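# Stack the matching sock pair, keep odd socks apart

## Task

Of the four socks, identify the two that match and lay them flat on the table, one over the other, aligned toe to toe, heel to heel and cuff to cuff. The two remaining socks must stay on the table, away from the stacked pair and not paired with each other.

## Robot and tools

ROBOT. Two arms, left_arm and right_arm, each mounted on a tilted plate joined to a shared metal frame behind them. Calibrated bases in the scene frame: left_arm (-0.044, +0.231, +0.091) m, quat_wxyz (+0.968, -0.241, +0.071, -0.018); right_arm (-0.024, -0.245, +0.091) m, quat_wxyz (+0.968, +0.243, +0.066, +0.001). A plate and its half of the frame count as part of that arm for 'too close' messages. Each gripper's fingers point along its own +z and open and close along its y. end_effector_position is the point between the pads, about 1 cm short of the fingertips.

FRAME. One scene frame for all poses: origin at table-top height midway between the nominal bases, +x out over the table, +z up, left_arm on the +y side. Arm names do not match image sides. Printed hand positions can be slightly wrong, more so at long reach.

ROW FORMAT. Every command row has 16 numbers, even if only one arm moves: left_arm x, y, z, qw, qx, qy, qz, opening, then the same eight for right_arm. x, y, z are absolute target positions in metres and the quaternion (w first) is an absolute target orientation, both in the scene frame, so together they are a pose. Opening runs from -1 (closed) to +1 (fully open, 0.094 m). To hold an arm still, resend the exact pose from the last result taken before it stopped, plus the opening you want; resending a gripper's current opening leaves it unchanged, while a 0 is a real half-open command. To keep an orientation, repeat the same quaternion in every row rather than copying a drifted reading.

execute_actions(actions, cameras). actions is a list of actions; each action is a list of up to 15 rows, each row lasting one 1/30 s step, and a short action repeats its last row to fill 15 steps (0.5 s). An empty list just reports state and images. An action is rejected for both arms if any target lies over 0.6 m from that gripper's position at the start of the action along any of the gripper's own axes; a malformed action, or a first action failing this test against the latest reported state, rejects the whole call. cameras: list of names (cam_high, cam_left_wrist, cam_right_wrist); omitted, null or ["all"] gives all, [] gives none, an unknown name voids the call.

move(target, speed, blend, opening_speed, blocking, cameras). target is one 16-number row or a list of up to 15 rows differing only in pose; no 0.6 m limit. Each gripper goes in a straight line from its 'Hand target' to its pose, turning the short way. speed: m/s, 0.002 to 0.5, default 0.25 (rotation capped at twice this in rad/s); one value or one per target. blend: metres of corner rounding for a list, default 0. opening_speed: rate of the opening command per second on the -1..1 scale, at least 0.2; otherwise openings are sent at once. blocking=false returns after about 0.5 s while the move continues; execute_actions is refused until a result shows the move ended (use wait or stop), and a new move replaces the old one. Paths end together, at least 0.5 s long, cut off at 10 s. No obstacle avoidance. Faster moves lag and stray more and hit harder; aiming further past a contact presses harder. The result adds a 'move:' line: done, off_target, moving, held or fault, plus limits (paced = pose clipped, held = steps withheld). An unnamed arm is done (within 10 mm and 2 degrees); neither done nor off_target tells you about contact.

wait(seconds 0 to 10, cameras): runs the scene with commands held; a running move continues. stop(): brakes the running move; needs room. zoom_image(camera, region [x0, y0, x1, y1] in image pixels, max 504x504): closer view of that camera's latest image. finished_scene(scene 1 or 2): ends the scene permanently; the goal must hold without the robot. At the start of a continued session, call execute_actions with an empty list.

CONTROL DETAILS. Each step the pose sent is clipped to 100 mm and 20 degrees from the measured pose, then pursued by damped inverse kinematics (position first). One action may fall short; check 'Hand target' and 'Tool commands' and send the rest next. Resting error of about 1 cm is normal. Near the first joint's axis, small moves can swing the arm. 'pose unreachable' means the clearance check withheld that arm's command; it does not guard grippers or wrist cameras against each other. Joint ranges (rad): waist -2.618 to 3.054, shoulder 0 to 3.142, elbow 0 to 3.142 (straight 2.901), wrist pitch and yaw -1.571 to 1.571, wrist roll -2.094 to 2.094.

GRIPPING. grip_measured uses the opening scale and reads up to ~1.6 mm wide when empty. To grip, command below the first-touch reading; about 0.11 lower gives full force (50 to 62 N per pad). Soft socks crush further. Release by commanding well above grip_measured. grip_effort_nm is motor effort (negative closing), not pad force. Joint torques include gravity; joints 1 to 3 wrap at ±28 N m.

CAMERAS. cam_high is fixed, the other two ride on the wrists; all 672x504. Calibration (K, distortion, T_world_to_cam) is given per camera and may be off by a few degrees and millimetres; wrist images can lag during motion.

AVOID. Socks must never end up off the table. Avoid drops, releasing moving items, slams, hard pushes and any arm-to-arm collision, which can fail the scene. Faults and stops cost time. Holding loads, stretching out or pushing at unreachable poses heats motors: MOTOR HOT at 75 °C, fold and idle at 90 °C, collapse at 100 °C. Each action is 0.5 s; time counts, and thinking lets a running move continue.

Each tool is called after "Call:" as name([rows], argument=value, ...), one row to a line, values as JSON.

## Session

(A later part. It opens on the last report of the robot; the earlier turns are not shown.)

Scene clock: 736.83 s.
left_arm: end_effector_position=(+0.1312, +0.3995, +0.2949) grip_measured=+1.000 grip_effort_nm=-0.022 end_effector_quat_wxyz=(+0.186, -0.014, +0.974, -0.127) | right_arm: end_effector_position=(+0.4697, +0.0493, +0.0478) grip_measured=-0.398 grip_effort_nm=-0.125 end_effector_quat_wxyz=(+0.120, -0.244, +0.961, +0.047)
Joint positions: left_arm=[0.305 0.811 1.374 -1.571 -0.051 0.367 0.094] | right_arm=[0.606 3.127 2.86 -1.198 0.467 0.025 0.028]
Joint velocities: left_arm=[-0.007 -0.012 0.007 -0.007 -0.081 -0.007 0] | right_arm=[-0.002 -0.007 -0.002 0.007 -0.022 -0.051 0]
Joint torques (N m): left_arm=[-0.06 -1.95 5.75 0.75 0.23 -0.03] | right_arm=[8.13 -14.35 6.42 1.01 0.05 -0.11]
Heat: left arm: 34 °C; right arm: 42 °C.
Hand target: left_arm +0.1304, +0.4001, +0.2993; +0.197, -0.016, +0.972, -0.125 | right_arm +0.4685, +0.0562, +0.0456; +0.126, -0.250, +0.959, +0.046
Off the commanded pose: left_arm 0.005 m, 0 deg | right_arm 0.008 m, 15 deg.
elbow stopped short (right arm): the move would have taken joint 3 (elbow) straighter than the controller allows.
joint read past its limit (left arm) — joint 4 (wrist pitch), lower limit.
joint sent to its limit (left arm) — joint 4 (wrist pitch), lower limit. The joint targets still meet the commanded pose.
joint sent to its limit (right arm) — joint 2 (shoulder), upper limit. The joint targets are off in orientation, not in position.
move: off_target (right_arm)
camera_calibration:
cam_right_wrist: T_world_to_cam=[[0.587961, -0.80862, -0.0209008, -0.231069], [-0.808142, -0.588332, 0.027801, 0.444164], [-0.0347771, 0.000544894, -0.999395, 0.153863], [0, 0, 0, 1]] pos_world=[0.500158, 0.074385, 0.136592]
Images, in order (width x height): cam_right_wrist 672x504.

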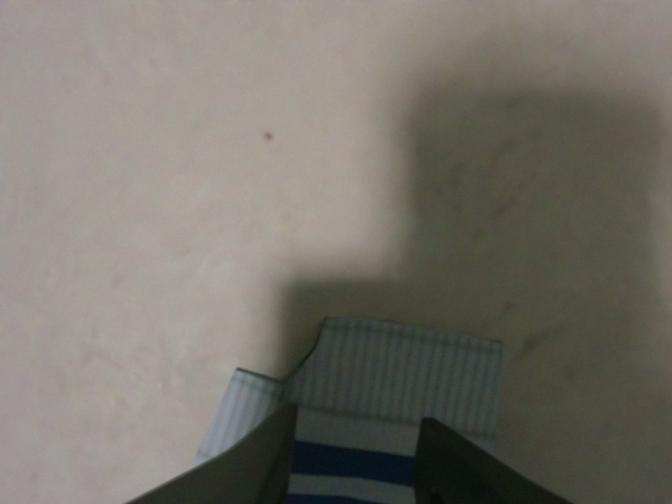

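Call:
move(target=[0.13,0.40,0.3,0.186,-0.014,0.974,-0.127,1,0.469,0.057,-0.006,0.126,-0.25,0.959,0.046,-0.4], speed=0.06, cameras=["cam_right_wrist"])

Scene clock: 743.03 s.
left_arm: end_effector_position=(+0.1312, +0.3995, +0.2949) grip_measured=+1.000 grip_effort_nm=-0.022 end_effector_quat_wxyz=(+0.186, -0.014, +0.974, -0.127) | right_arm: end_effector_position=(+0.4791, +0.0637, +0.0245) grip_measured=-0.398 grip_effort_nm=-0.125 end_effector_quat_wxyz=(+0.152, -0.244, +0.956, +0.051)
Joint positions: left_arm=[0.305 0.811 1.374 -1.571 -0.051 0.367 0.094] | right_arm=[0.599 3.08 2.646 -0.954 0.475 -0.022 0.028]
Joint velocities: left_arm=[-0.012 -0.007 -0.007 0.022 0.022 0.007 0] | right_arm=[-0.022 -0.002 0.012 -0.037 0.022 -0.007 0]
Joint torques (N m): left_arm=[-0.17 -2.03 5.55 0.74 0.2 -0.03] | right_arm=[5.39 -13.87 3.18 1.12 -0.1 -0.09]
Heat: left arm: 34 °C; right arm: 42 °C.
Hand target: left_arm +0.1304, +0.4001, +0.2993; +0.197, -0.016, +0.972, -0.125 | right_arm +0.4689, +0.0570, -0.0049; +0.125, -0.250, +0.959, +0.046
Off the commanded pose: left_arm 0.005 m, 0 deg | right_arm 0.033 m, 3 deg.
joint read past its limit (left arm) — joint 4 (wrist pitch), lower limit.
joint sent to its limit (left arm) — joint 4 (wrist pitch), lower limit. The joint targets still meet the commanded pose.
move: off_target (right_arm)
camera_calibration:
cam_right_wrist: T_world_to_cam=[[0.589047, -0.808095, -0.00259536, -0.226459], [-0.807628, -0.588591, -0.036012, 0.462302], [0.0275735, 0.0233089, -0.999348, 0.0995773], [0, 0, 0, 1]] pos_world=[0.504017, 0.0867856, 0.115573]
Images, in order (width x height): cam_right_wrist 672x504.

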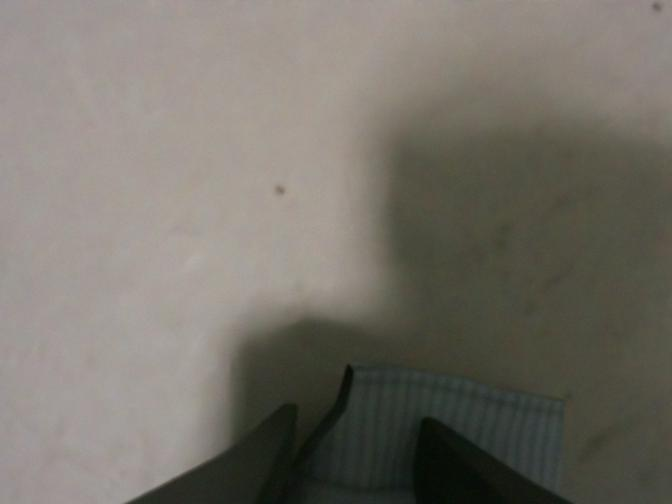

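Call:
move([
  [0.13,0.40,0.3,0.186,-0.014,0.974,-0.127,1,0.465,0.047,0.03,0.126,-0.25,0.959,0.046,-0.4],
  [0.13,0.40,0.3,0.186,-0.014,0.974,-0.127,1,0.465,0.045,-0.006,0.126,-0.25,0.959,0.046,-0.4],
], speed=0.06, cameras=["cam_right_wrist"])

Scene clock: 748.47 s.
left_arm: end_effector_position=(+0.1312, +0.3995, +0.2949) grip_measured=+1.000 grip_effort_nm=-0.022 end_effector_quat_wxyz=(+0.186, -0.014, +0.974, -0.127) | right_arm: end_effector_position=(+0.4732, +0.0560, +0.0241) grip_measured=-0.398 grip_effort_nm=-0.115 end_effector_quat_wxyz=(+0.152, -0.248, +0.955, +0.052)
Joint positions: left_arm=[0.305 0.811 1.374 -1.571 -0.051 0.367 0.094] | right_arm=[0.593 2.973 2.436 -0.847 0.47 -0.037 0.028]
Joint velocities: left_arm=[-0.002 -0.017 -0.017 0.007 -0.007 0.007 0] | right_arm=[-0.032 -0.002 0.007 0.007 -0.007 0.095 0.001]
Joint torques (N m): left_arm=[-0.23 -1.98 5.61 0.74 0.23 -0.03] | right_arm=[4.74 -13.68 3.28 1.14 -0.06 -0.11]
Heat: left arm: 34 °C; right arm: 43 °C.
Hand target: left_arm +0.1304, +0.4001, +0.2993; +0.197, -0.016, +0.972, -0.125 | right_arm +0.4647, +0.0451, -0.0055; +0.125, -0.250, +0.959, +0.046
Off the commanded pose: left_arm 0.005 m, 0 deg | right_arm 0.033 m, 3 deg.
joint read past its limit (left arm) — joint 4 (wrist pitch), lower limit.
joint sent to its limit (left arm) — joint 4 (wrist pitch), lower limit. The joint targets still meet the commanded pose.
move: off_target (right_arm)
camera_calibration:
cam_right_wrist: T_world_to_cam=[[0.596232, -0.802804, -0.00354444, -0.232818], [-0.802329, -0.595715, -0.0373019, 0.450871], [0.0278346, 0.0250844, -0.999298, 0.099291], [0, 0, 0, 1]] pos_world=[0.497797, 0.0791924, 0.115214]
Images, in order (width x height): cam_right_wrist 672x504.

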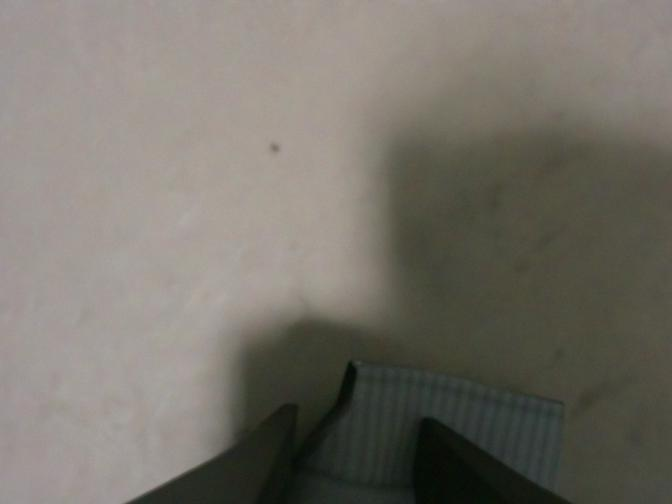

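Call:
move([
  [0.13,0.40,0.3,0.186,-0.014,0.974,-0.127,1,0.465,0.045,0.055,0.126,-0.25,0.959,0.046,-0.4],
  [0.13,0.40,0.3,0.186,-0.014,0.974,-0.127,1,0.465,0.037,0.055,0.126,-0.25,0.959,0.046,-0.4],
], speed=0.1, cameras=["cam_right_wrist"])

Scene clock: 753.83 s.
left_arm: end_effector_position=(+0.1312, +0.3995, +0.2949) grip_measured=+1.000 grip_effort_nm=-0.017 end_effector_quat_wxyz=(+0.186, -0.014, +0.974, -0.127) | right_arm: end_effector_position=(+0.4638, +0.0413, +0.0370) grip_measured=-0.398 grip_effort_nm=-0.120 end_effector_quat_wxyz=(+0.121, -0.252, +0.959, +0.046)
Joint positions: left_arm=[0.305 0.811 1.374 -1.571 -0.051 0.367 0.094] | right_arm=[0.593 2.952 2.474 -0.979 0.467 -0.008 0.028]
Joint velocities: left_arm=[-0.002 0.002 0.002 0.051 -0.051 0.022 0] | right_arm=[-0.012 -0.007 -0.007 -0.022 0.007 0.022 0]
Joint torques (N m): left_arm=[-0.12 -2.07 5.68 0.75 0.21 -0.09] | right_arm=[8.01 -18.65 5.07 0.62 0.03 0.1]
Heat: left arm: 34 °C; right arm: 44 °C.
Hand target: left_arm +0.1304, +0.4001, +0.2993; +0.197, -0.016, +0.972, -0.125 | right_arm +0.4650, +0.0373, +0.0543; +0.126, -0.250, +0.959, +0.046
Off the commanded pose: left_arm 0.005 m, 0 deg | right_arm 0.019 m, 1 deg.
joint read past its limit (left arm) — joint 4 (wrist pitch), lower limit.
joint sent to its limit (left arm) — joint 4 (wrist pitch), lower limit. The joint targets still meet the commanded pose.
move: off_target (right_arm)
camera_calibration:
cam_right_wrist: T_world_to_cam=[[0.601279, -0.798908, -0.0144579, -0.241089], [-0.798478, -0.601436, 0.0265907, 0.43113], [-0.0299391, -0.00444413, -0.999542, 0.140806], [0, 0, 0, 1]] pos_world=[0.493425, 0.0673147, 0.125792]
Images, in order (width x height): cam_right_wrist 672x504.

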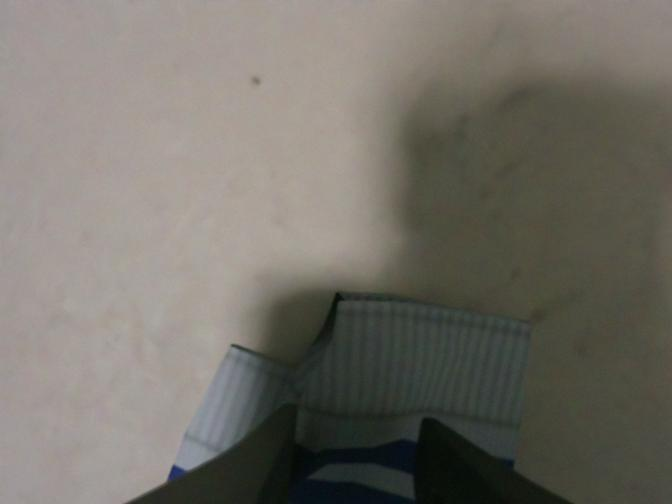

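Call:
move([
  [0.13,0.40,0.3,0.186,-0.014,0.974,-0.127,1,0.475,0.036,0.06,0.126,-0.25,0.959,0.046,-0.4],
  [0.13,0.40,0.3,0.186,-0.014,0.974,-0.127,1,0.471,0.033,-0.004,0.126,-0.25,0.959,0.046,-0.4],
], speed=0.08, cameras=["cam_right_wrist"])

Scene clock: 759.33 s.
left_arm: end_effector_position=(+0.1312, +0.3995, +0.2949) grip_measured=+1.000 grip_effort_nm=-0.022 end_effector_quat_wxyz=(+0.186, -0.014, +0.974, -0.127) | right_arm: end_effector_position=(+0.4826, +0.0382, +0.0248) grip_measured=-0.398 grip_effort_nm=-0.115 end_effector_quat_wxyz=(+0.151, -0.242, +0.957, +0.052)
Joint positions: left_arm=[0.305 0.811 1.374 -1.571 -0.051 0.367 0.094] | right_arm=[0.561 2.938 2.405 -0.838 0.466 -0.059 0.028]
Joint velocities: left_arm=[-0.002 -0.017 0.002 -0.051 0.007 -0.037 0] | right_arm=[0.012 0.017 -0.002 -0.007 -0.066 -0.051 0]
Joint torques (N m): left_arm=[-0.24 -2.13 5.76 0.74 0.21 -0.06] | right_arm=[5.68 -13.35 3.28 1.13 -0.06 -0.06]
Heat: left arm: 34 °C; right arm: 44 °C.
Hand target: left_arm +0.1304, +0.4001, +0.2993; +0.197, -0.016, +0.972, -0.125 | right_arm +0.4706, +0.0327, -0.0031; +0.125, -0.250, +0.959, +0.046
Off the commanded pose: left_arm 0.005 m, 0 deg | right_arm 0.031 m, 3 deg.
joint read past its limit (left arm) — joint 4 (wrist pitch), lower limit.
joint sent to its limit (left arm) — joint 4 (wrist pitch), lower limit. The joint targets still meet the commanded pose.
move: off_target (right_arm)
camera_calibration:
cam_right_wrist: T_world_to_cam=[[0.586785, -0.809722, -0.0058857, -0.247894], [-0.809371, -0.586279, -0.0345876, 0.45081], [0.0245557, 0.0250592, -0.999384, 0.101717], [0, 0, 0, 1]] pos_world=[0.507835, 0.0610265, 0.115787]
Images, in order (width x height): cam_right_wrist 672x504.

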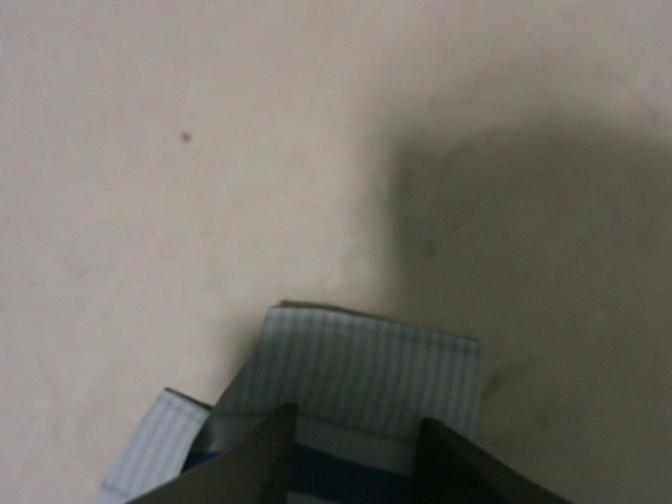

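Call:
move([
  [0.13,0.40,0.3,0.186,-0.014,0.974,-0.127,1,0.475,0.036,0.05,0.126,-0.25,0.959,0.046,-0.4],
  [0.13,0.40,0.3,0.186,-0.014,0.974,-0.127,1,0.482,0.041,0.05,0.126,-0.25,0.959,0.046,-0.4],
  [0.13,0.40,0.3,0.186,-0.014,0.974,-0.127,1,0.479,0.039,-0.004,0.126,-0.25,0.959,0.046,-0.4],
], speed=0.08, cameras=["cam_right_wrist"])

Call:
move(target=[0.13,0.40,0.3,0.186,-0.014,0.974,-0.127,1,0.479,0.039,-0.004,0.126,-0.25,0.959,0.046,-1], opening_speed=1, cameras=["cam_right_wrist"])

Scene clock: 765.77 s.
left_arm: end_effector_position=(+0.1312, +0.3995, +0.2949) grip_measured=+1.000 grip_effort_nm=-0.022 end_effector_quat_wxyz=(+0.186, -0.014, +0.974, -0.127) | right_arm: end_effector_position=(+0.4915, +0.0413, +0.0245) grip_measured=-0.398 grip_effort_nm=-0.115 end_effector_quat_wxyz=(+0.151, -0.240, +0.957, +0.052)
Joint positions: left_arm=[0.305 0.811 1.374 -1.571 -0.051 0.367 0.094] | right_arm=[0.557 3.019 2.57 -0.918 0.465 -0.059 0.028]
Joint velocities: left_arm=[-0.012 0.012 -0.002 -0.007 -0.022 0.066 0] | right_arm=[0.007 -0.002 -0.007 -0.007 0.051 -0.037 0]
Joint torques (N m): left_arm=[-0.13 -1.94 5.7 0.75 0.19 -0.04] | right_arm=[6.24 -13.53 3.18 1.13 -0.04 -0.07]
Heat: left arm: 34 °C; right arm: 43 °C.
Hand target: left_arm +0.1304, +0.4001, +0.2993; +0.197, -0.016, +0.972, -0.125 | right_arm +0.4784, +0.0386, -0.0033; +0.126, -0.250, +0.959, +0.046
Off the commanded pose: left_arm 0.005 m, 0 deg | right_arm 0.031 m, 3 deg.
joint read past its limit (left arm) — joint 4 (wrist pitch), lower limit.
joint sent to its limit (left arm) — joint 4 (wrist pitch), lower limit. The joint targets still meet the commanded pose.
move: off_target (right_arm)
camera_calibration:
cam_right_wrist: T_world_to_cam=[[0.58305, -0.812408, -0.00676934, -0.248642], [-0.812057, -0.582502, -0.0354365, 0.460988], [0.0248458, 0.0261583, -0.999349, 0.100943], [0, 0, 0, 1]] pos_world=[0.516811, 0.0638868, 0.11553]
Images, in order (width x height): cam_right_wrist 672x504.

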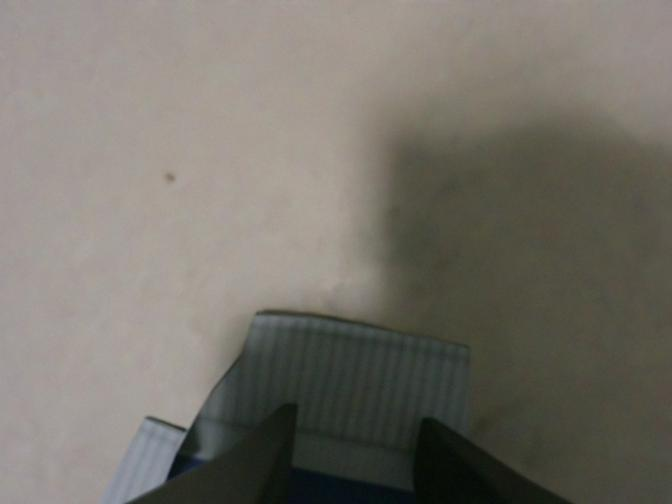

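Scene clock: 766.57 s.
left_arm: end_effector_position=(+0.1312, +0.3995, +0.2949) grip_measured=+1.000 grip_effort_nm=-0.012 end_effector_quat_wxyz=(+0.186, -0.014, +0.974, -0.127) | right_arm: end_effector_position=(+0.4952, +0.0427, +0.0256) grip_measured=-0.986 grip_effort_nm=-0.799 end_effector_quat_wxyz=(+0.160, -0.236, +0.957, +0.053)
Joint positions: left_arm=[0.305 0.811 1.374 -1.571 -0.051 0.367 0.094] | right_arm=[0.557 3.019 2.568 -0.898 0.467 -0.06 0.001]
Joint velocities: left_arm=[0.017 0.007 -0.012 0.022 0.022 -0.066 0] | right_arm=[-0.002 -0.002 -0.012 0.007 0.007 0.022 0]
Joint torques (N m): left_arm=[-0.08 -2.15 5.74 0.73 0.2 -0.03] | right_arm=[6.22 -13.22 3.89 0.88 -0.07 -0.08]
Heat: left arm: 34 °C; right arm: 43 °C.
Hand target: left_arm +0.1304, +0.4001, +0.2993; +0.197, -0.016, +0.972, -0.125 | right_arm +0.4789, +0.0389, -0.0032; +0.126, -0.250, +0.959, +0.046
Off the commanded pose: left_arm 0.005 m, 0 deg | right_arm 0.034 m, 4 deg.
joint read past its limit (left arm) — joint 4 (wrist pitch), lower limit.
joint sent to its limit (left arm) — joint 4 (wrist pitch), lower limit. The joint targets still meet the commanded pose.
move: off_target (right_arm)
camera_calibration:
cam_right_wrist: T_world_to_cam=[[0.576411, -0.817149, -0.00430864, -0.246223], [-0.816197, -0.575467, -0.0515784, 0.467064], [0.0396677, 0.033247, -0.99866, 0.094254], [0, 0, 0, 1]] pos_world=[0.519403, 0.0644451, 0.117157]
Images, in order (width x height): cam_right_wrist 672x504.

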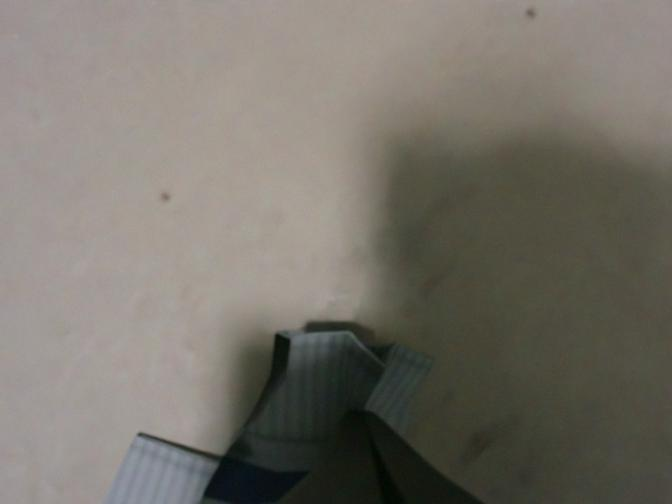

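Call:
move(target=[0.13,0.40,0.3,0.186,-0.014,0.974,-0.127,1,0.44,0.039,0.09,0.126,-0.25,0.959,0.046,-1], speed=0.1)

Scene clock: 770.10 s.
left_arm: end_effector_position=(+0.1312, +0.3995, +0.2949) grip_measured=+1.000 grip_effort_nm=-0.012 end_effector_quat_wxyz=(+0.186, -0.014, +0.974, -0.127) | right_arm: end_effector_position=(+0.4460, +0.0403, +0.0768) grip_measured=-0.986 grip_effort_nm=-0.789 end_effector_quat_wxyz=(+0.126, -0.245, +0.960, +0.049)
Joint positions: left_arm=[0.305 0.811 1.374 -1.571 -0.051 0.367 0.094] | right_arm=[0.644 2.817 2.332 -0.986 0.471 0.057 0.001]
Joint velocities: left_arm=[-0.012 -0.017 0.002 0.007 -0.007 -0.022 0] | right_arm=[0.017 0.007 0.012 0.007 -0.051 0.037 0]
Joint torques (N m): left_arm=[-0.13 -1.95 5.74 0.73 0.19 -0.06] | right_arm=[8.44 -17.39 4.57 0.67 0.06 0.08]
Heat: left arm: 34 °C; right arm: 44 °C.
Hand target: left_arm +0.1304, +0.4001, +0.2993; +0.197, -0.016, +0.972, -0.125 | right_arm +0.4404, +0.0397, +0.0894; +0.127, -0.250, +0.959, +0.047
Off the commanded pose: left_arm 0.005 m, 0 deg | right_arm 0.015 m, 1 deg.
joint read past its limit (left arm) — joint 4 (wrist pitch), lower limit.
joint sent to its limit (left arm) — joint 4 (wrist pitch), lower limit. The joint targets still meet the commanded pose.
move: off_target (right_arm)
camera_calibration:
cam_left_wrist: T_world_to_cam=[[0.0910025, -0.950915, 0.295769, 0.282229], [-0.988605, -0.122026, -0.0881448, 0.247781], [0.11991, -0.284377, -0.951184, 0.465057], [0, 0, 0, 1]] pos_world=[0.16351, 0.430863, 0.380721]
cam_right_wrist: T_world_to_cam=[[0.590869, -0.806546, -0.0189053, -0.225336], [-0.806425, -0.591139, 0.0153071, 0.419307], [-0.0235215, 0.00620123, -0.999704, 0.176753], [0, 0, 0, 1]] pos_world=[0.475441, 0.0650288, 0.166023]

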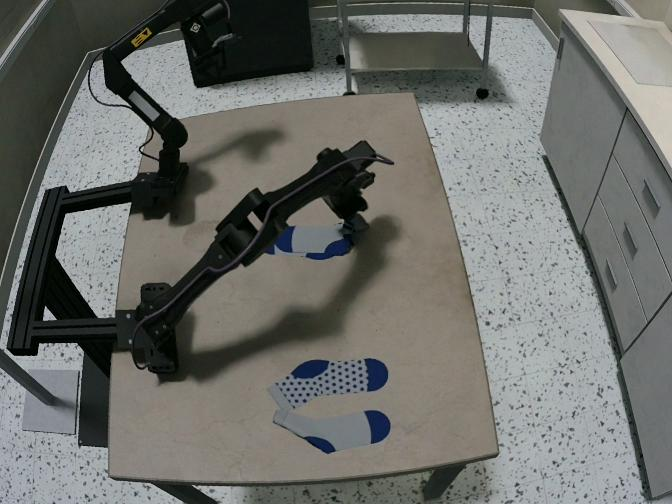

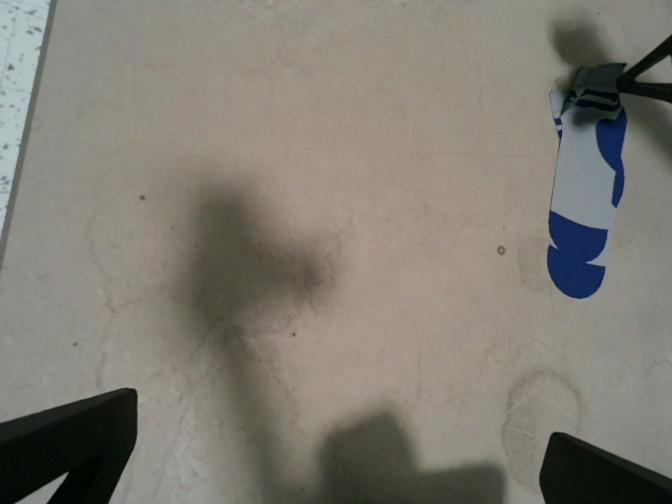

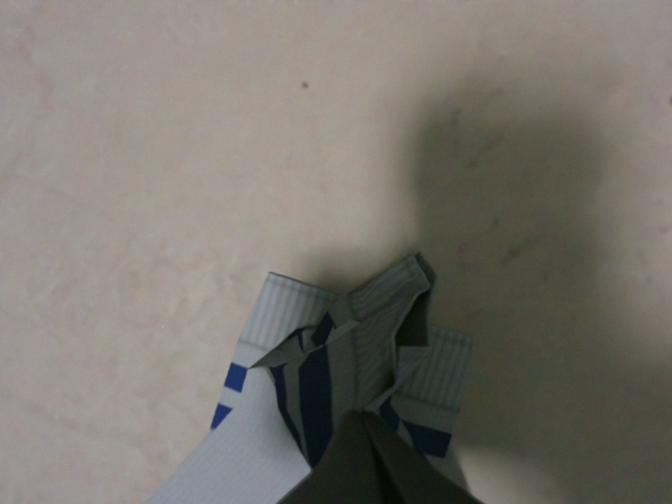

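Call:
move([
  [0.13,0.40,0.3,0.186,-0.014,0.974,-0.127,1,0.37,0.04,0.19,0,-0.254,0.967,0,-1],
  [0.13,0.40,0.3,0.186,-0.014,0.974,-0.127,1,0.27,0.04,0.31,0,-0.4,0.9165,0,-1],
  [0.13,0.40,0.3,0.186,-0.014,0.974,-0.127,1,0.18,0.04,0.31,0,-0.5,0.866,0,-1],
], speed=0.13, blend=0.03)

Call:
zoom_image(camera="cam_high", region=[200, 120, 400, 320])

Scene clock: 777.37 s.
left_arm: end_effector_position=(+0.1312, +0.3995, +0.2949) grip_measured=+1.000 grip_effort_nm=-0.017 end_effector_quat_wxyz=(+0.186, -0.014, +0.974, -0.127) | right_arm: end_effector_position=(+0.1830, +0.0500, +0.3022) grip_measured=-0.986 grip_effort_nm=-0.789 end_effector_quat_wxyz=(+0.082, -0.492, +0.864, +0.061)
Joint positions: left_arm=[0.305 0.811 1.374 -1.571 -0.051 0.367 0.094] | right_arm=[1.222 2.36 2.13 -1.555 0.305 0.19 0.001]
Joint velocities: left_arm=[0.022 -0.002 -0.012 -0.037 -0.022 0.007 0] | right_arm=[-0.002 -0.022 -0.007 0.022 -0.125 -0.007 0]
Joint torques (N m): left_arm=[-0.05 -1.99 5.76 0.74 0.18 -0.01] | right_arm=[4.26 -12.71 4.4 0.65 -0.07 -0.08]
Heat: left arm: 34 °C; right arm: 45 °C.
Hand target: left_arm +0.1304, +0.4001, +0.2993; +0.197, -0.016, +0.972, -0.125 | right_arm +0.1782, +0.0420, +0.3087; +0.081, -0.499, +0.861, +0.063
Off the commanded pose: left_arm 0.005 m, 0 deg | right_arm 0.013 m, 12 deg.
joint read past its limit (left arm) — joint 4 (wrist pitch), lower limit.
joint sent to its limit (left arm) — joint 4 (wrist pitch), lower limit. The joint targets still meet the commanded pose.
joint sent to its limit (right arm) — joint 4 (wrist pitch), lower limit. The joint targets are off in orientation, not in position.
move: off_target (right_arm)
camera_calibration:
cam_left_wrist: T_world_to_cam=[[0.0910025, -0.950915, 0.295769, 0.282229], [-0.988605, -0.122026, -0.0881448, 0.247781], [0.11991, -0.284377, -0.951184, 0.465057], [0, 0, 0, 1]] pos_world=[0.16351, 0.430863, 0.380721]
cam_right_wrist: T_world_to_cam=[[0.919159, -0.393425, -0.0190877, -0.138508], [-0.390768, -0.916895, 0.0812586, 0.129718], [-0.0494706, -0.0672307, -0.99651, 0.403318], [0, 0, 0, 1]] pos_world=[0.197953, 0.0915603, 0.388726]

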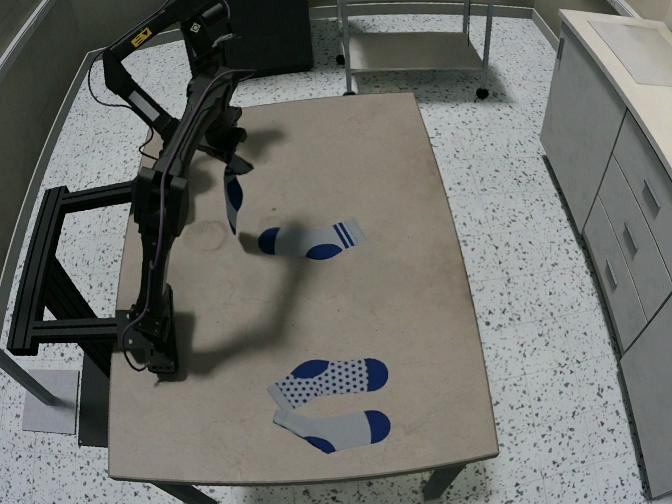

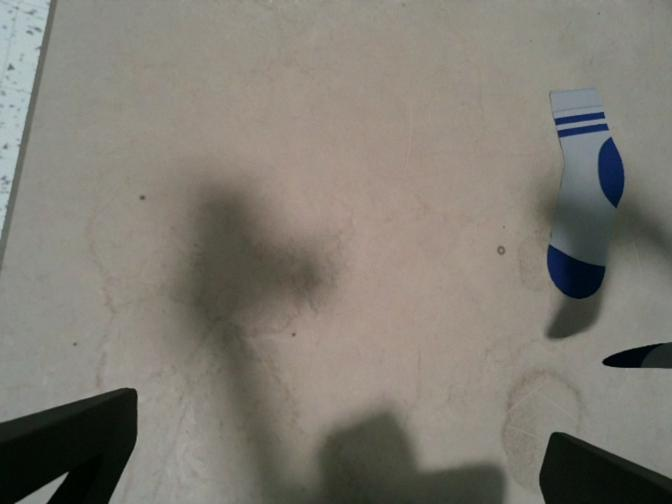

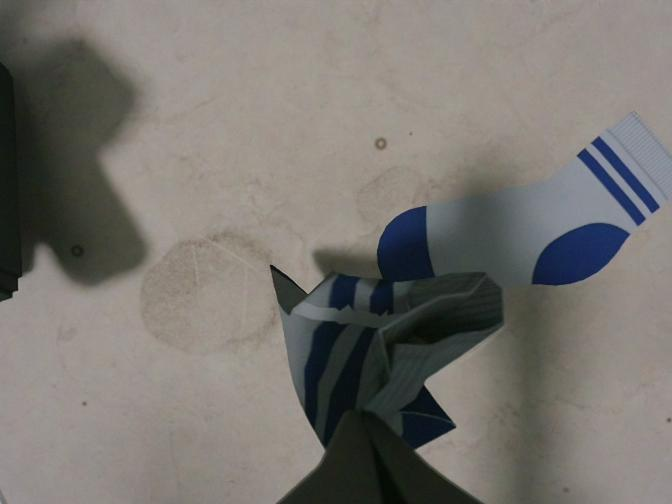

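Scaled by 2.520.

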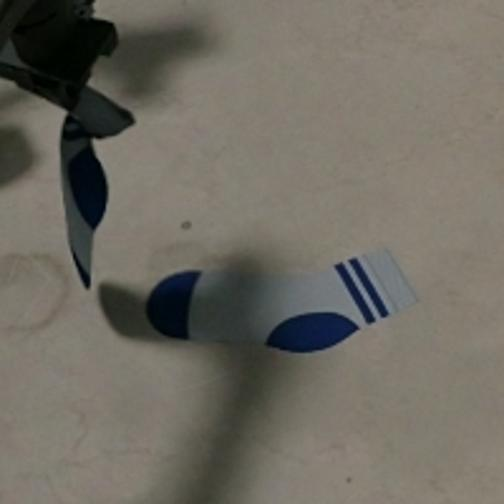

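Call:
move([
  [0.13,0.40,0.3,0.186,-0.014,0.974,-0.127,1,0.2,-0.15,0.30,0,-0.5,0.866,0,-1],
  [0.13,0.40,0.3,0.186,-0.014,0.974,-0.127,1,0.2,-0.15,0.24,0,-0.5,0.866,0,-1],
  [0.13,0.40,0.3,0.186,-0.014,0.974,-0.127,1,0.28,-0.15,0.18,0,-0.42,0.9075,0,-1],
  [0.13,0.40,0.3,0.186,-0.014,0.974,-0.127,1,0.37,-0.15,0.11,0,-0.28,0.96,0,-1],
  [0.13,0.40,0.3,0.186,-0.014,0.974,-0.127,1,0.43,-0.15,0.014,0,-0.164,0.986,0,-1],
], speed=0.16, blend=0.02, cameras=["cam_right_wrist"])

Call:
move([
  [0.13,0.40,0.3,0.186,-0.014,0.974,-0.127,1,0.43,-0.15,0.016,0,-0.164,0.986,0,0],
  [0.13,0.40,0.3,0.186,-0.014,0.974,-0.127,1,0.43,-0.15,0.11,0,-0.164,0.986,0,0],
  [0.13,0.40,0.3,0.186,-0.014,0.974,-0.127,1,0.34,-0.14,0.22,0,-0.164,0.986,0,0],
], speed=[0.05,0.15,0.25], opening_speed=2, cameras=["cam_high","cam_right_wrist"])

Scene clock: 790.47 s.
left_arm: end_effector_position=(+0.1312, +0.3995, +0.2949) grip_measured=+1.000 grip_effort_nm=-0.012 end_effector_quat_wxyz=(+0.186, -0.014, +0.974, -0.127) | right_arm: end_effector_position=(+0.4279, -0.1582, +0.0225) grip_measured=-0.986 grip_effort_nm=-0.779 end_effector_quat_wxyz=(-0.005, -0.170, +0.985, -0.009)
Joint positions: left_arm=[0.305 0.811 1.374 -1.571 -0.051 0.367 0.094] | right_arm=[0.316 2.498 1.871 -0.985 0.523 -0.009 0.001]
Joint velocities: left_arm=[-0.007 -0.012 0.002 -0.095 0.037 0.066 0] | right_arm=[0.012 0.007 0.002 -0.022 0.037 -0.037 0]
Joint torques (N m): left_arm=[-0.28 -2.04 5.7 0.71 0.22 -0.07] | right_arm=[6.48 -10.24 6.72 0.59 0.07 0.11]
Heat: left arm: 34 °C; right arm: 42 °C.
Hand target: left_arm +0.1304, +0.4001, +0.2993; +0.197, -0.016, +0.972, -0.125 | right_arm +0.4327, -0.1531, +0.0135; -0.001, -0.164, +0.986, -0.011
Off the commanded pose: left_arm 0.005 m, 0 deg | right_arm 0.012 m, 1 deg.
joint read past its limit (left arm) — joint 4 (wrist pitch), lower limit.
joint sent to its limit (left arm) — joint 4 (wrist pitch), lower limit. The joint targets still meet the commanded pose.
move: off_target (right_arm)
camera_calibration:
cam_right_wrist: T_world_to_cam=[[0.451972, -0.892004, -0.00708234, -0.330137], [-0.851336, -0.43371, 0.295164, 0.325988], [-0.266359, -0.127377, -0.95542, 0.205117], [0, 0, 0, 1]] pos_world=[0.481373, -0.126973, 0.0974148]
Images, in order (width x height): cam_right_wrist 672x504.

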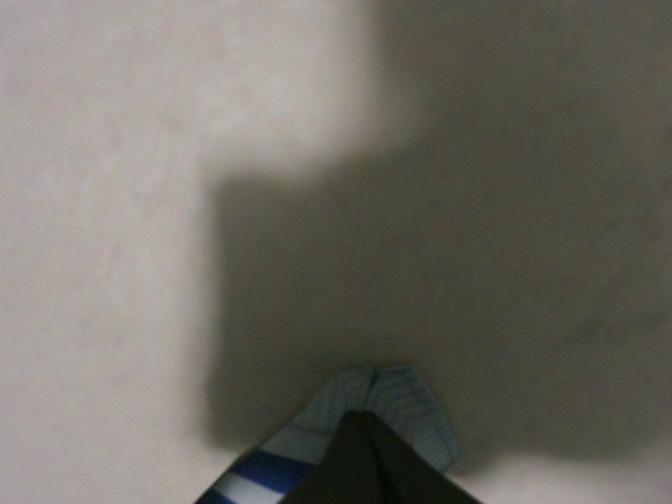

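Scene clock: 792.77 s.
left_arm: end_effector_position=(+0.1312, +0.3995, +0.2949) grip_measured=+1.000 grip_effort_nm=-0.017 end_effector_quat_wxyz=(+0.186, -0.014, +0.974, -0.127) | right_arm: end_effector_position=(+0.3465, -0.1358, +0.2187) grip_measured=-0.002 grip_effort_nm=0.085 end_effector_quat_wxyz=(+0.011, -0.162, +0.987, +0.006)
Joint positions: left_arm=[0.305 0.811 1.374 -1.571 -0.051 0.367 0.094] | right_arm=[0.645 2.187 1.943 -1.504 0.47 0.36 0.047]
Joint velocities: left_arm=[-0.007 -0.012 -0.007 -0.022 -0.007 -0.022 0] | right_arm=[0.007 -0.002 -0.002 -0.007 0.095 -0.007 -0.001]
Joint torques (N m): left_arm=[-0.12 -1.94 5.68 0.73 0.2 -0.04] | right_arm=[5.72 -11.08 4.18 0.24 -0.06 0.13]
Heat: left arm: 34 °C; right arm: 43 °C.
Hand target: left_arm +0.1304, +0.4001, +0.2993; +0.197, -0.016, +0.972, -0.125 | right_arm +0.3389, -0.1391, +0.2201; +0.002, -0.164, +0.986, +0.004
Off the commanded pose: left_arm 0.005 m, 0 deg | right_arm 0.008 m, 1 deg.
joint read past its limit (left arm) — joint 4 (wrist pitch), lower limit.
joint sent to its limit (left arm) — joint 4 (wrist pitch), lower limit. The joint targets still meet the commanded pose.
move: done
camera_calibration:
cam_right_wrist: T_world_to_cam=[[0.436616, -0.899274, -0.0259474, -0.263485], [-0.865844, -0.427867, 0.259314, 0.22218], [-0.244296, -0.090754, -0.965445, 0.373192], [0, 0, 0, 1]] pos_world=[0.398585, -0.108013, 0.295845]
Images, in order (width x height): cam_high 672x504, cam_right_wrist 672x504.

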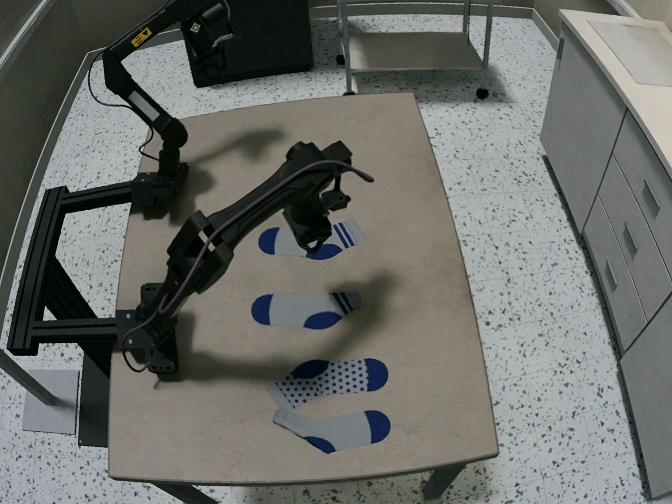

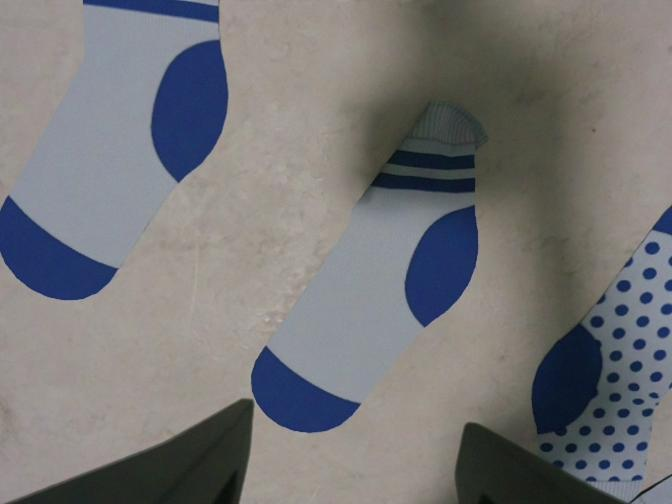

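Call:
move([
  [0.13,0.40,0.3,0.186,-0.014,0.974,-0.127,1,0.417,-0.151,0.05,0,0.0785,0.9969,0,-0.4],
  [0.13,0.40,0.3,0.186,-0.014,0.974,-0.127,1,0.417,-0.151,-0.004,0,0.0785,0.9969,0,-0.4],
], speed=[0.25,0.06], cameras=["cam_right_wrist"])

Call:
move(target=[0.13,0.40,0.3,0.186,-0.014,0.974,-0.127,1,0.417,-0.151,-0.004,0,0.0785,0.9969,0,-1], opening_speed=1, cameras=["cam_right_wrist"])

Call:
move(target=[0.13,0.40,0.3,0.186,-0.014,0.974,-0.127,1,0.41,-0.14,0.085,0,0.0785,0.9969,0,-1], speed=0.1, cameras=["cam_left_wrist","cam_high","cam_right_wrist"])

Call:
zoom_image(camera="cam_high", region=[240, 230, 400, 350])

Scene clock: 807.57 s.
left_arm: end_effector_position=(+0.1312, +0.3995, +0.2949) grip_measured=+1.000 grip_effort_nm=-0.022 end_effector_quat_wxyz=(+0.186, -0.014, +0.974, -0.127) | right_arm: end_effector_position=(+0.4249, -0.1555, +0.0209) grip_measured=-0.398 grip_effort_nm=-0.120 end_effector_quat_wxyz=(+0.007, +0.081, +0.997, +0.004)
Joint positions: left_arm=[0.305 0.811 1.374 -1.571 -0.051 0.367 0.094] | right_arm=[0.316 2.463 1.798 -0.915 0.507 0.479 0.028]
Joint velocities: left_arm=[0.002 -0.002 0.007 -0.037 -0.051 -0.007 0] | right_arm=[-0.002 -0.017 0.017 -0.007 -0.037 -0.037 0]
Joint torques (N m): left_arm=[-0.14 -1.94 5.68 0.79 0.2 -0.05] | right_arm=[5.44 -9.25 3.06 1.01 0.1 -0.07]
Heat: left arm: 34 °C; right arm: 41 °C.
Hand target: left_arm +0.1304, +0.4001, +0.2993; +0.197, -0.016, +0.972, -0.125 | right_arm +0.4174, -0.1524, -0.0034; -0.002, +0.078, +0.997, -0.005
Off the commanded pose: left_arm 0.005 m, 0 deg | right_arm 0.027 m, 1 deg.
joint read past its limit (left arm) — joint 4 (wrist pitch), lower limit.
joint sent to its limit (left arm) — joint 4 (wrist pitch), lower limit. The joint targets still meet the commanded pose.
move: off_target (right_arm)
camera_calibration:
cam_right_wrist: T_world_to_cam=[[-0.035039, -0.998998, -0.0278337, -0.135666], [-0.963223, 0.0263337, 0.267409, 0.444765], [-0.266409, 0.0361798, -0.963181, 0.228701], [0, 0, 0, 1]] pos_world=[0.484583, -0.155517, 0.0975701]
Images, in order (width x height): cam_right_wrist 672x504.

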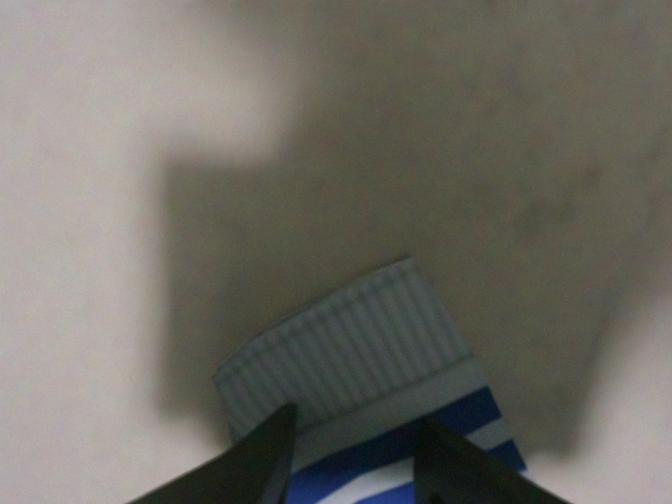

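Scene clock: 808.37 s.
left_arm: end_effector_position=(+0.1312, +0.3995, +0.2949) grip_measured=+1.000 grip_effort_nm=-0.022 end_effector_quat_wxyz=(+0.186, -0.014, +0.974, -0.127) | right_arm: end_effector_position=(+0.4272, -0.1466, +0.0202) grip_measured=-0.986 grip_effort_nm=-0.779 end_effector_quat_wxyz=(+0.012, +0.084, +0.996, +0.023)
Joint positions: left_arm=[0.305 0.811 1.374 -1.571 -0.051 0.367 0.094] | right_arm=[0.319 2.463 1.79 -0.883 0.475 0.477 0.001]
Joint velocities: left_arm=[-0.002 -0.012 -0.007 -0.037 -0.022 0.022 0] | right_arm=[-0.002 -0.002 0.002 0.007 -0.081 -0.051 -0.001]
Joint torques (N m): left_arm=[-0.05 -2.14 5.64 0.76 0.24 -0.04] | right_arm=[5.27 -9.89 2.7 0.81 0.33 -0.08]
Heat: left arm: 34 °C; right arm: 41 °C.
Hand target: left_arm +0.1304, +0.4001, +0.2993; +0.197, -0.016, +0.972, -0.125 | right_arm +0.4164, -0.1510, -0.0031; -0.001, +0.078, +0.997, +0.000
Off the commanded pose: left_arm 0.005 m, 0 deg | right_arm 0.027 m, 3 deg.
joint read past its limit (left arm) — joint 4 (wrist pitch), lower limit.
joint sent to its limit (left arm) — joint 4 (wrist pitch), lower limit. The joint targets still meet the commanded pose.
move: off_target (right_arm)
camera_calibration:
cam_right_wrist: T_world_to_cam=[[-0.0407161, -0.997026, -0.065439, -0.123259], [-0.966124, 0.0225804, 0.257088, 0.447812], [-0.254846, 0.0736898, -0.96417, 0.228895], [0, 0, 0, 1]] pos_world=[0.485956, -0.149871, 0.0975008]
Images, in order (width x height): cam_right_wrist 672x504.

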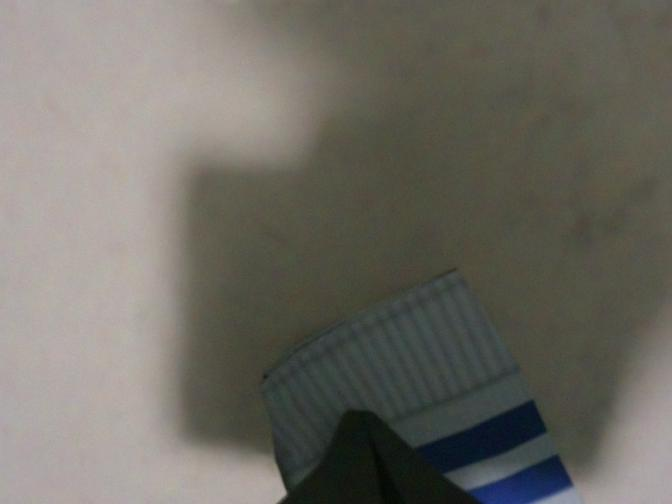

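Scene clock: 810.00 s.
left_arm: end_effector_position=(+0.1312, +0.3995, +0.2949) grip_measured=+1.000 grip_effort_nm=-0.022 end_effector_quat_wxyz=(+0.186, -0.014, +0.974, -0.127) | right_arm: end_effector_position=(+0.4034, -0.1407, +0.0678) grip_measured=-0.986 grip_effort_nm=-0.779 end_effector_quat_wxyz=(-0.014, +0.075, +0.997, -0.004)
Joint positions: left_arm=[0.305 0.811 1.374 -1.571 -0.051 0.367 0.094] | right_arm=[0.406 2.425 1.858 -1.115 0.497 0.595 0.001]
Joint velocities: left_arm=[0.007 0.002 0.002 0.066 0.051 -0.095 0] | right_arm=[-0.002 -0.012 0.007 0.022 -0.007 0.066 0.001]
Joint torques (N m): left_arm=[-0.2 -2.15 5.68 0.72 0.2 -0.06] | right_arm=[7.75 -14.32 6.86 0.1 0.04 0.09]
Heat: left arm: 34 °C; right arm: 41 °C.
Hand target: left_arm +0.1304, +0.4001, +0.2993; +0.197, -0.016, +0.972, -0.125 | right_arm +0.4093, -0.1397, +0.0850; +0.001, +0.078, +0.997, +0.001
Off the commanded pose: left_arm 0.005 m, 0 deg | right_arm 0.018 m, 2 deg.
joint read past its limit (left arm) — joint 4 (wrist pitch), lower limit.
joint sent to its limit (left arm) — joint 4 (wrist pitch), lower limit. The joint targets still meet the commanded pose.
move: off_target (right_arm)
camera_calibration:
cam_left_wrist: T_world_to_cam=[[0.0910025, -0.950915, 0.295769, 0.282229], [-0.988605, -0.122026, -0.0881448, 0.247781], [0.11991, -0.284377, -0.951184, 0.465057], [0, 0, 0, 1]] pos_world=[0.16351, 0.430863, 0.380721]
cam_right_wrist: T_world_to_cam=[[-0.0239633, -0.999619, -0.0136746, -0.125809], [-0.950706, 0.0185563, 0.309539, 0.402124], [-0.309167, 0.0204181, -0.950789, 0.281861], [0, 0, 0, 1]] pos_world=[0.466429, -0.138978, 0.141797]

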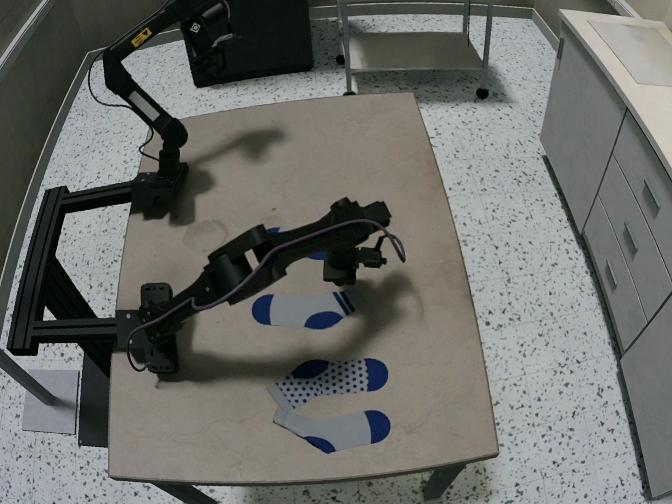

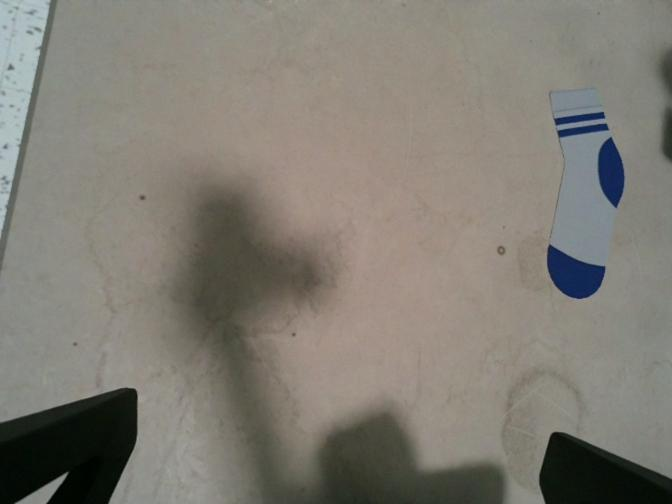

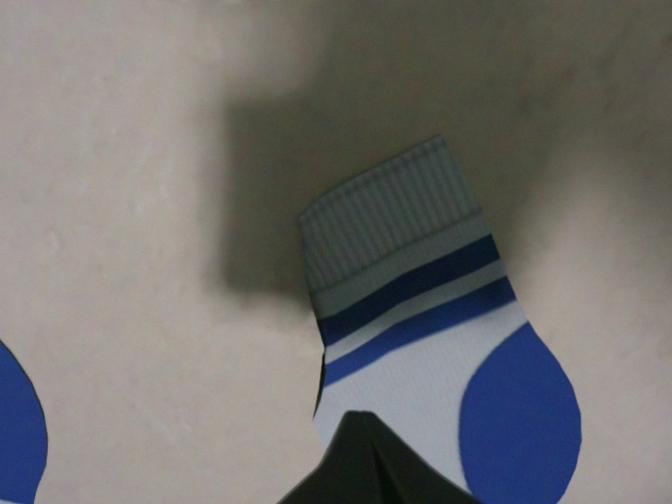

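Scaled by 3.150.

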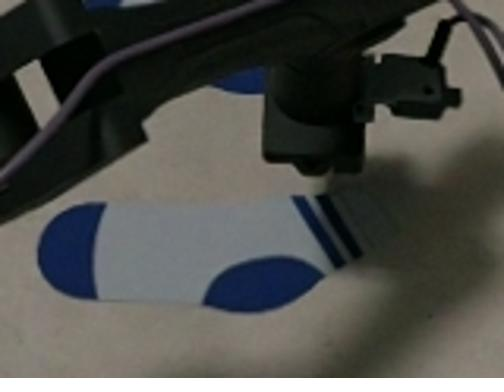

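Call:
move(target=[0.13,0.40,0.3,0.186,-0.014,0.974,-0.127,1,0.34,-0.13,0.2,0,-0.1,0.995,0,0], cameras=["cam_high","cam_right_wrist"])

Scene clock: 813.43 s.
left_arm: end_effector_position=(+0.1312, +0.3995, +0.2949) grip_measured=+1.000 grip_effort_nm=-0.012 end_effector_quat_wxyz=(+0.186, -0.014, +0.974, -0.127) | right_arm: end_effector_position=(+0.3406, -0.1275, +0.1886) grip_measured=-0.002 grip_effort_nm=0.085 end_effector_quat_wxyz=(-0.005, -0.095, +0.995, -0.003)
Joint positions: left_arm=[0.305 0.811 1.374 -1.571 -0.051 0.367 0.094] | right_arm=[0.634 2.21 1.851 -1.423 0.471 0.501 0.047]
Joint velocities: left_arm=[-0.007 -0.022 0.002 -0.095 -0.007 0.007 0] | right_arm=[-0.022 -0.007 -0.007 -0.007 0.007 -0.022 0]
Joint torques (N m): left_arm=[-0.03 -2.14 5.67 0.77 0.2 -0.03] | right_arm=[6.23 -12.15 6.05 0.14 -0.06 -0.09]
Heat: left arm: 34 °C; right arm: 42 °C.
Hand target: left_arm +0.1304, +0.4001, +0.2993; +0.197, -0.016, +0.972, -0.125 | right_arm +0.3390, -0.1293, +0.1999; +0.001, -0.100, +0.995, +0.003
Off the commanded pose: left_arm 0.005 m, 0 deg | right_arm 0.012 m, 1 deg.
joint read past its limit (left arm) — joint 4 (wrist pitch), lower limit.
joint sent to its limit (left arm) — joint 4 (wrist pitch), lower limit. The joint targets still meet the commanded pose.
move: off_target (right_arm)
camera_calibration:
cam_right_wrist: T_world_to_cam=[[0.310918, -0.950291, -0.0166333, -0.219689], [-0.907261, -0.301964, 0.292738, 0.252323], [-0.283209, -0.0759267, -0.956048, 0.356838], [0, 0, 0, 1]] pos_world=[0.398287, -0.105483, 0.263636]
Images, in order (width x height): cam_high 672x504, cam_right_wrist 672x504.

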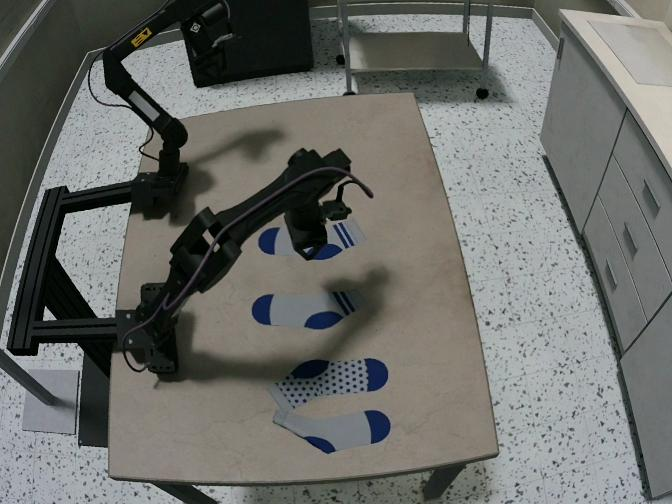

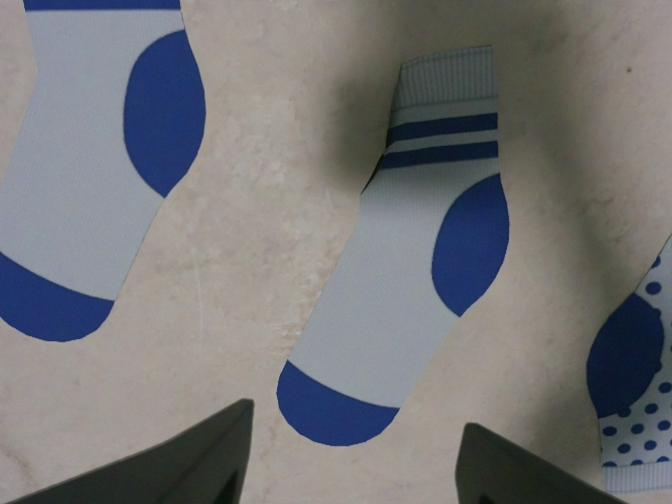

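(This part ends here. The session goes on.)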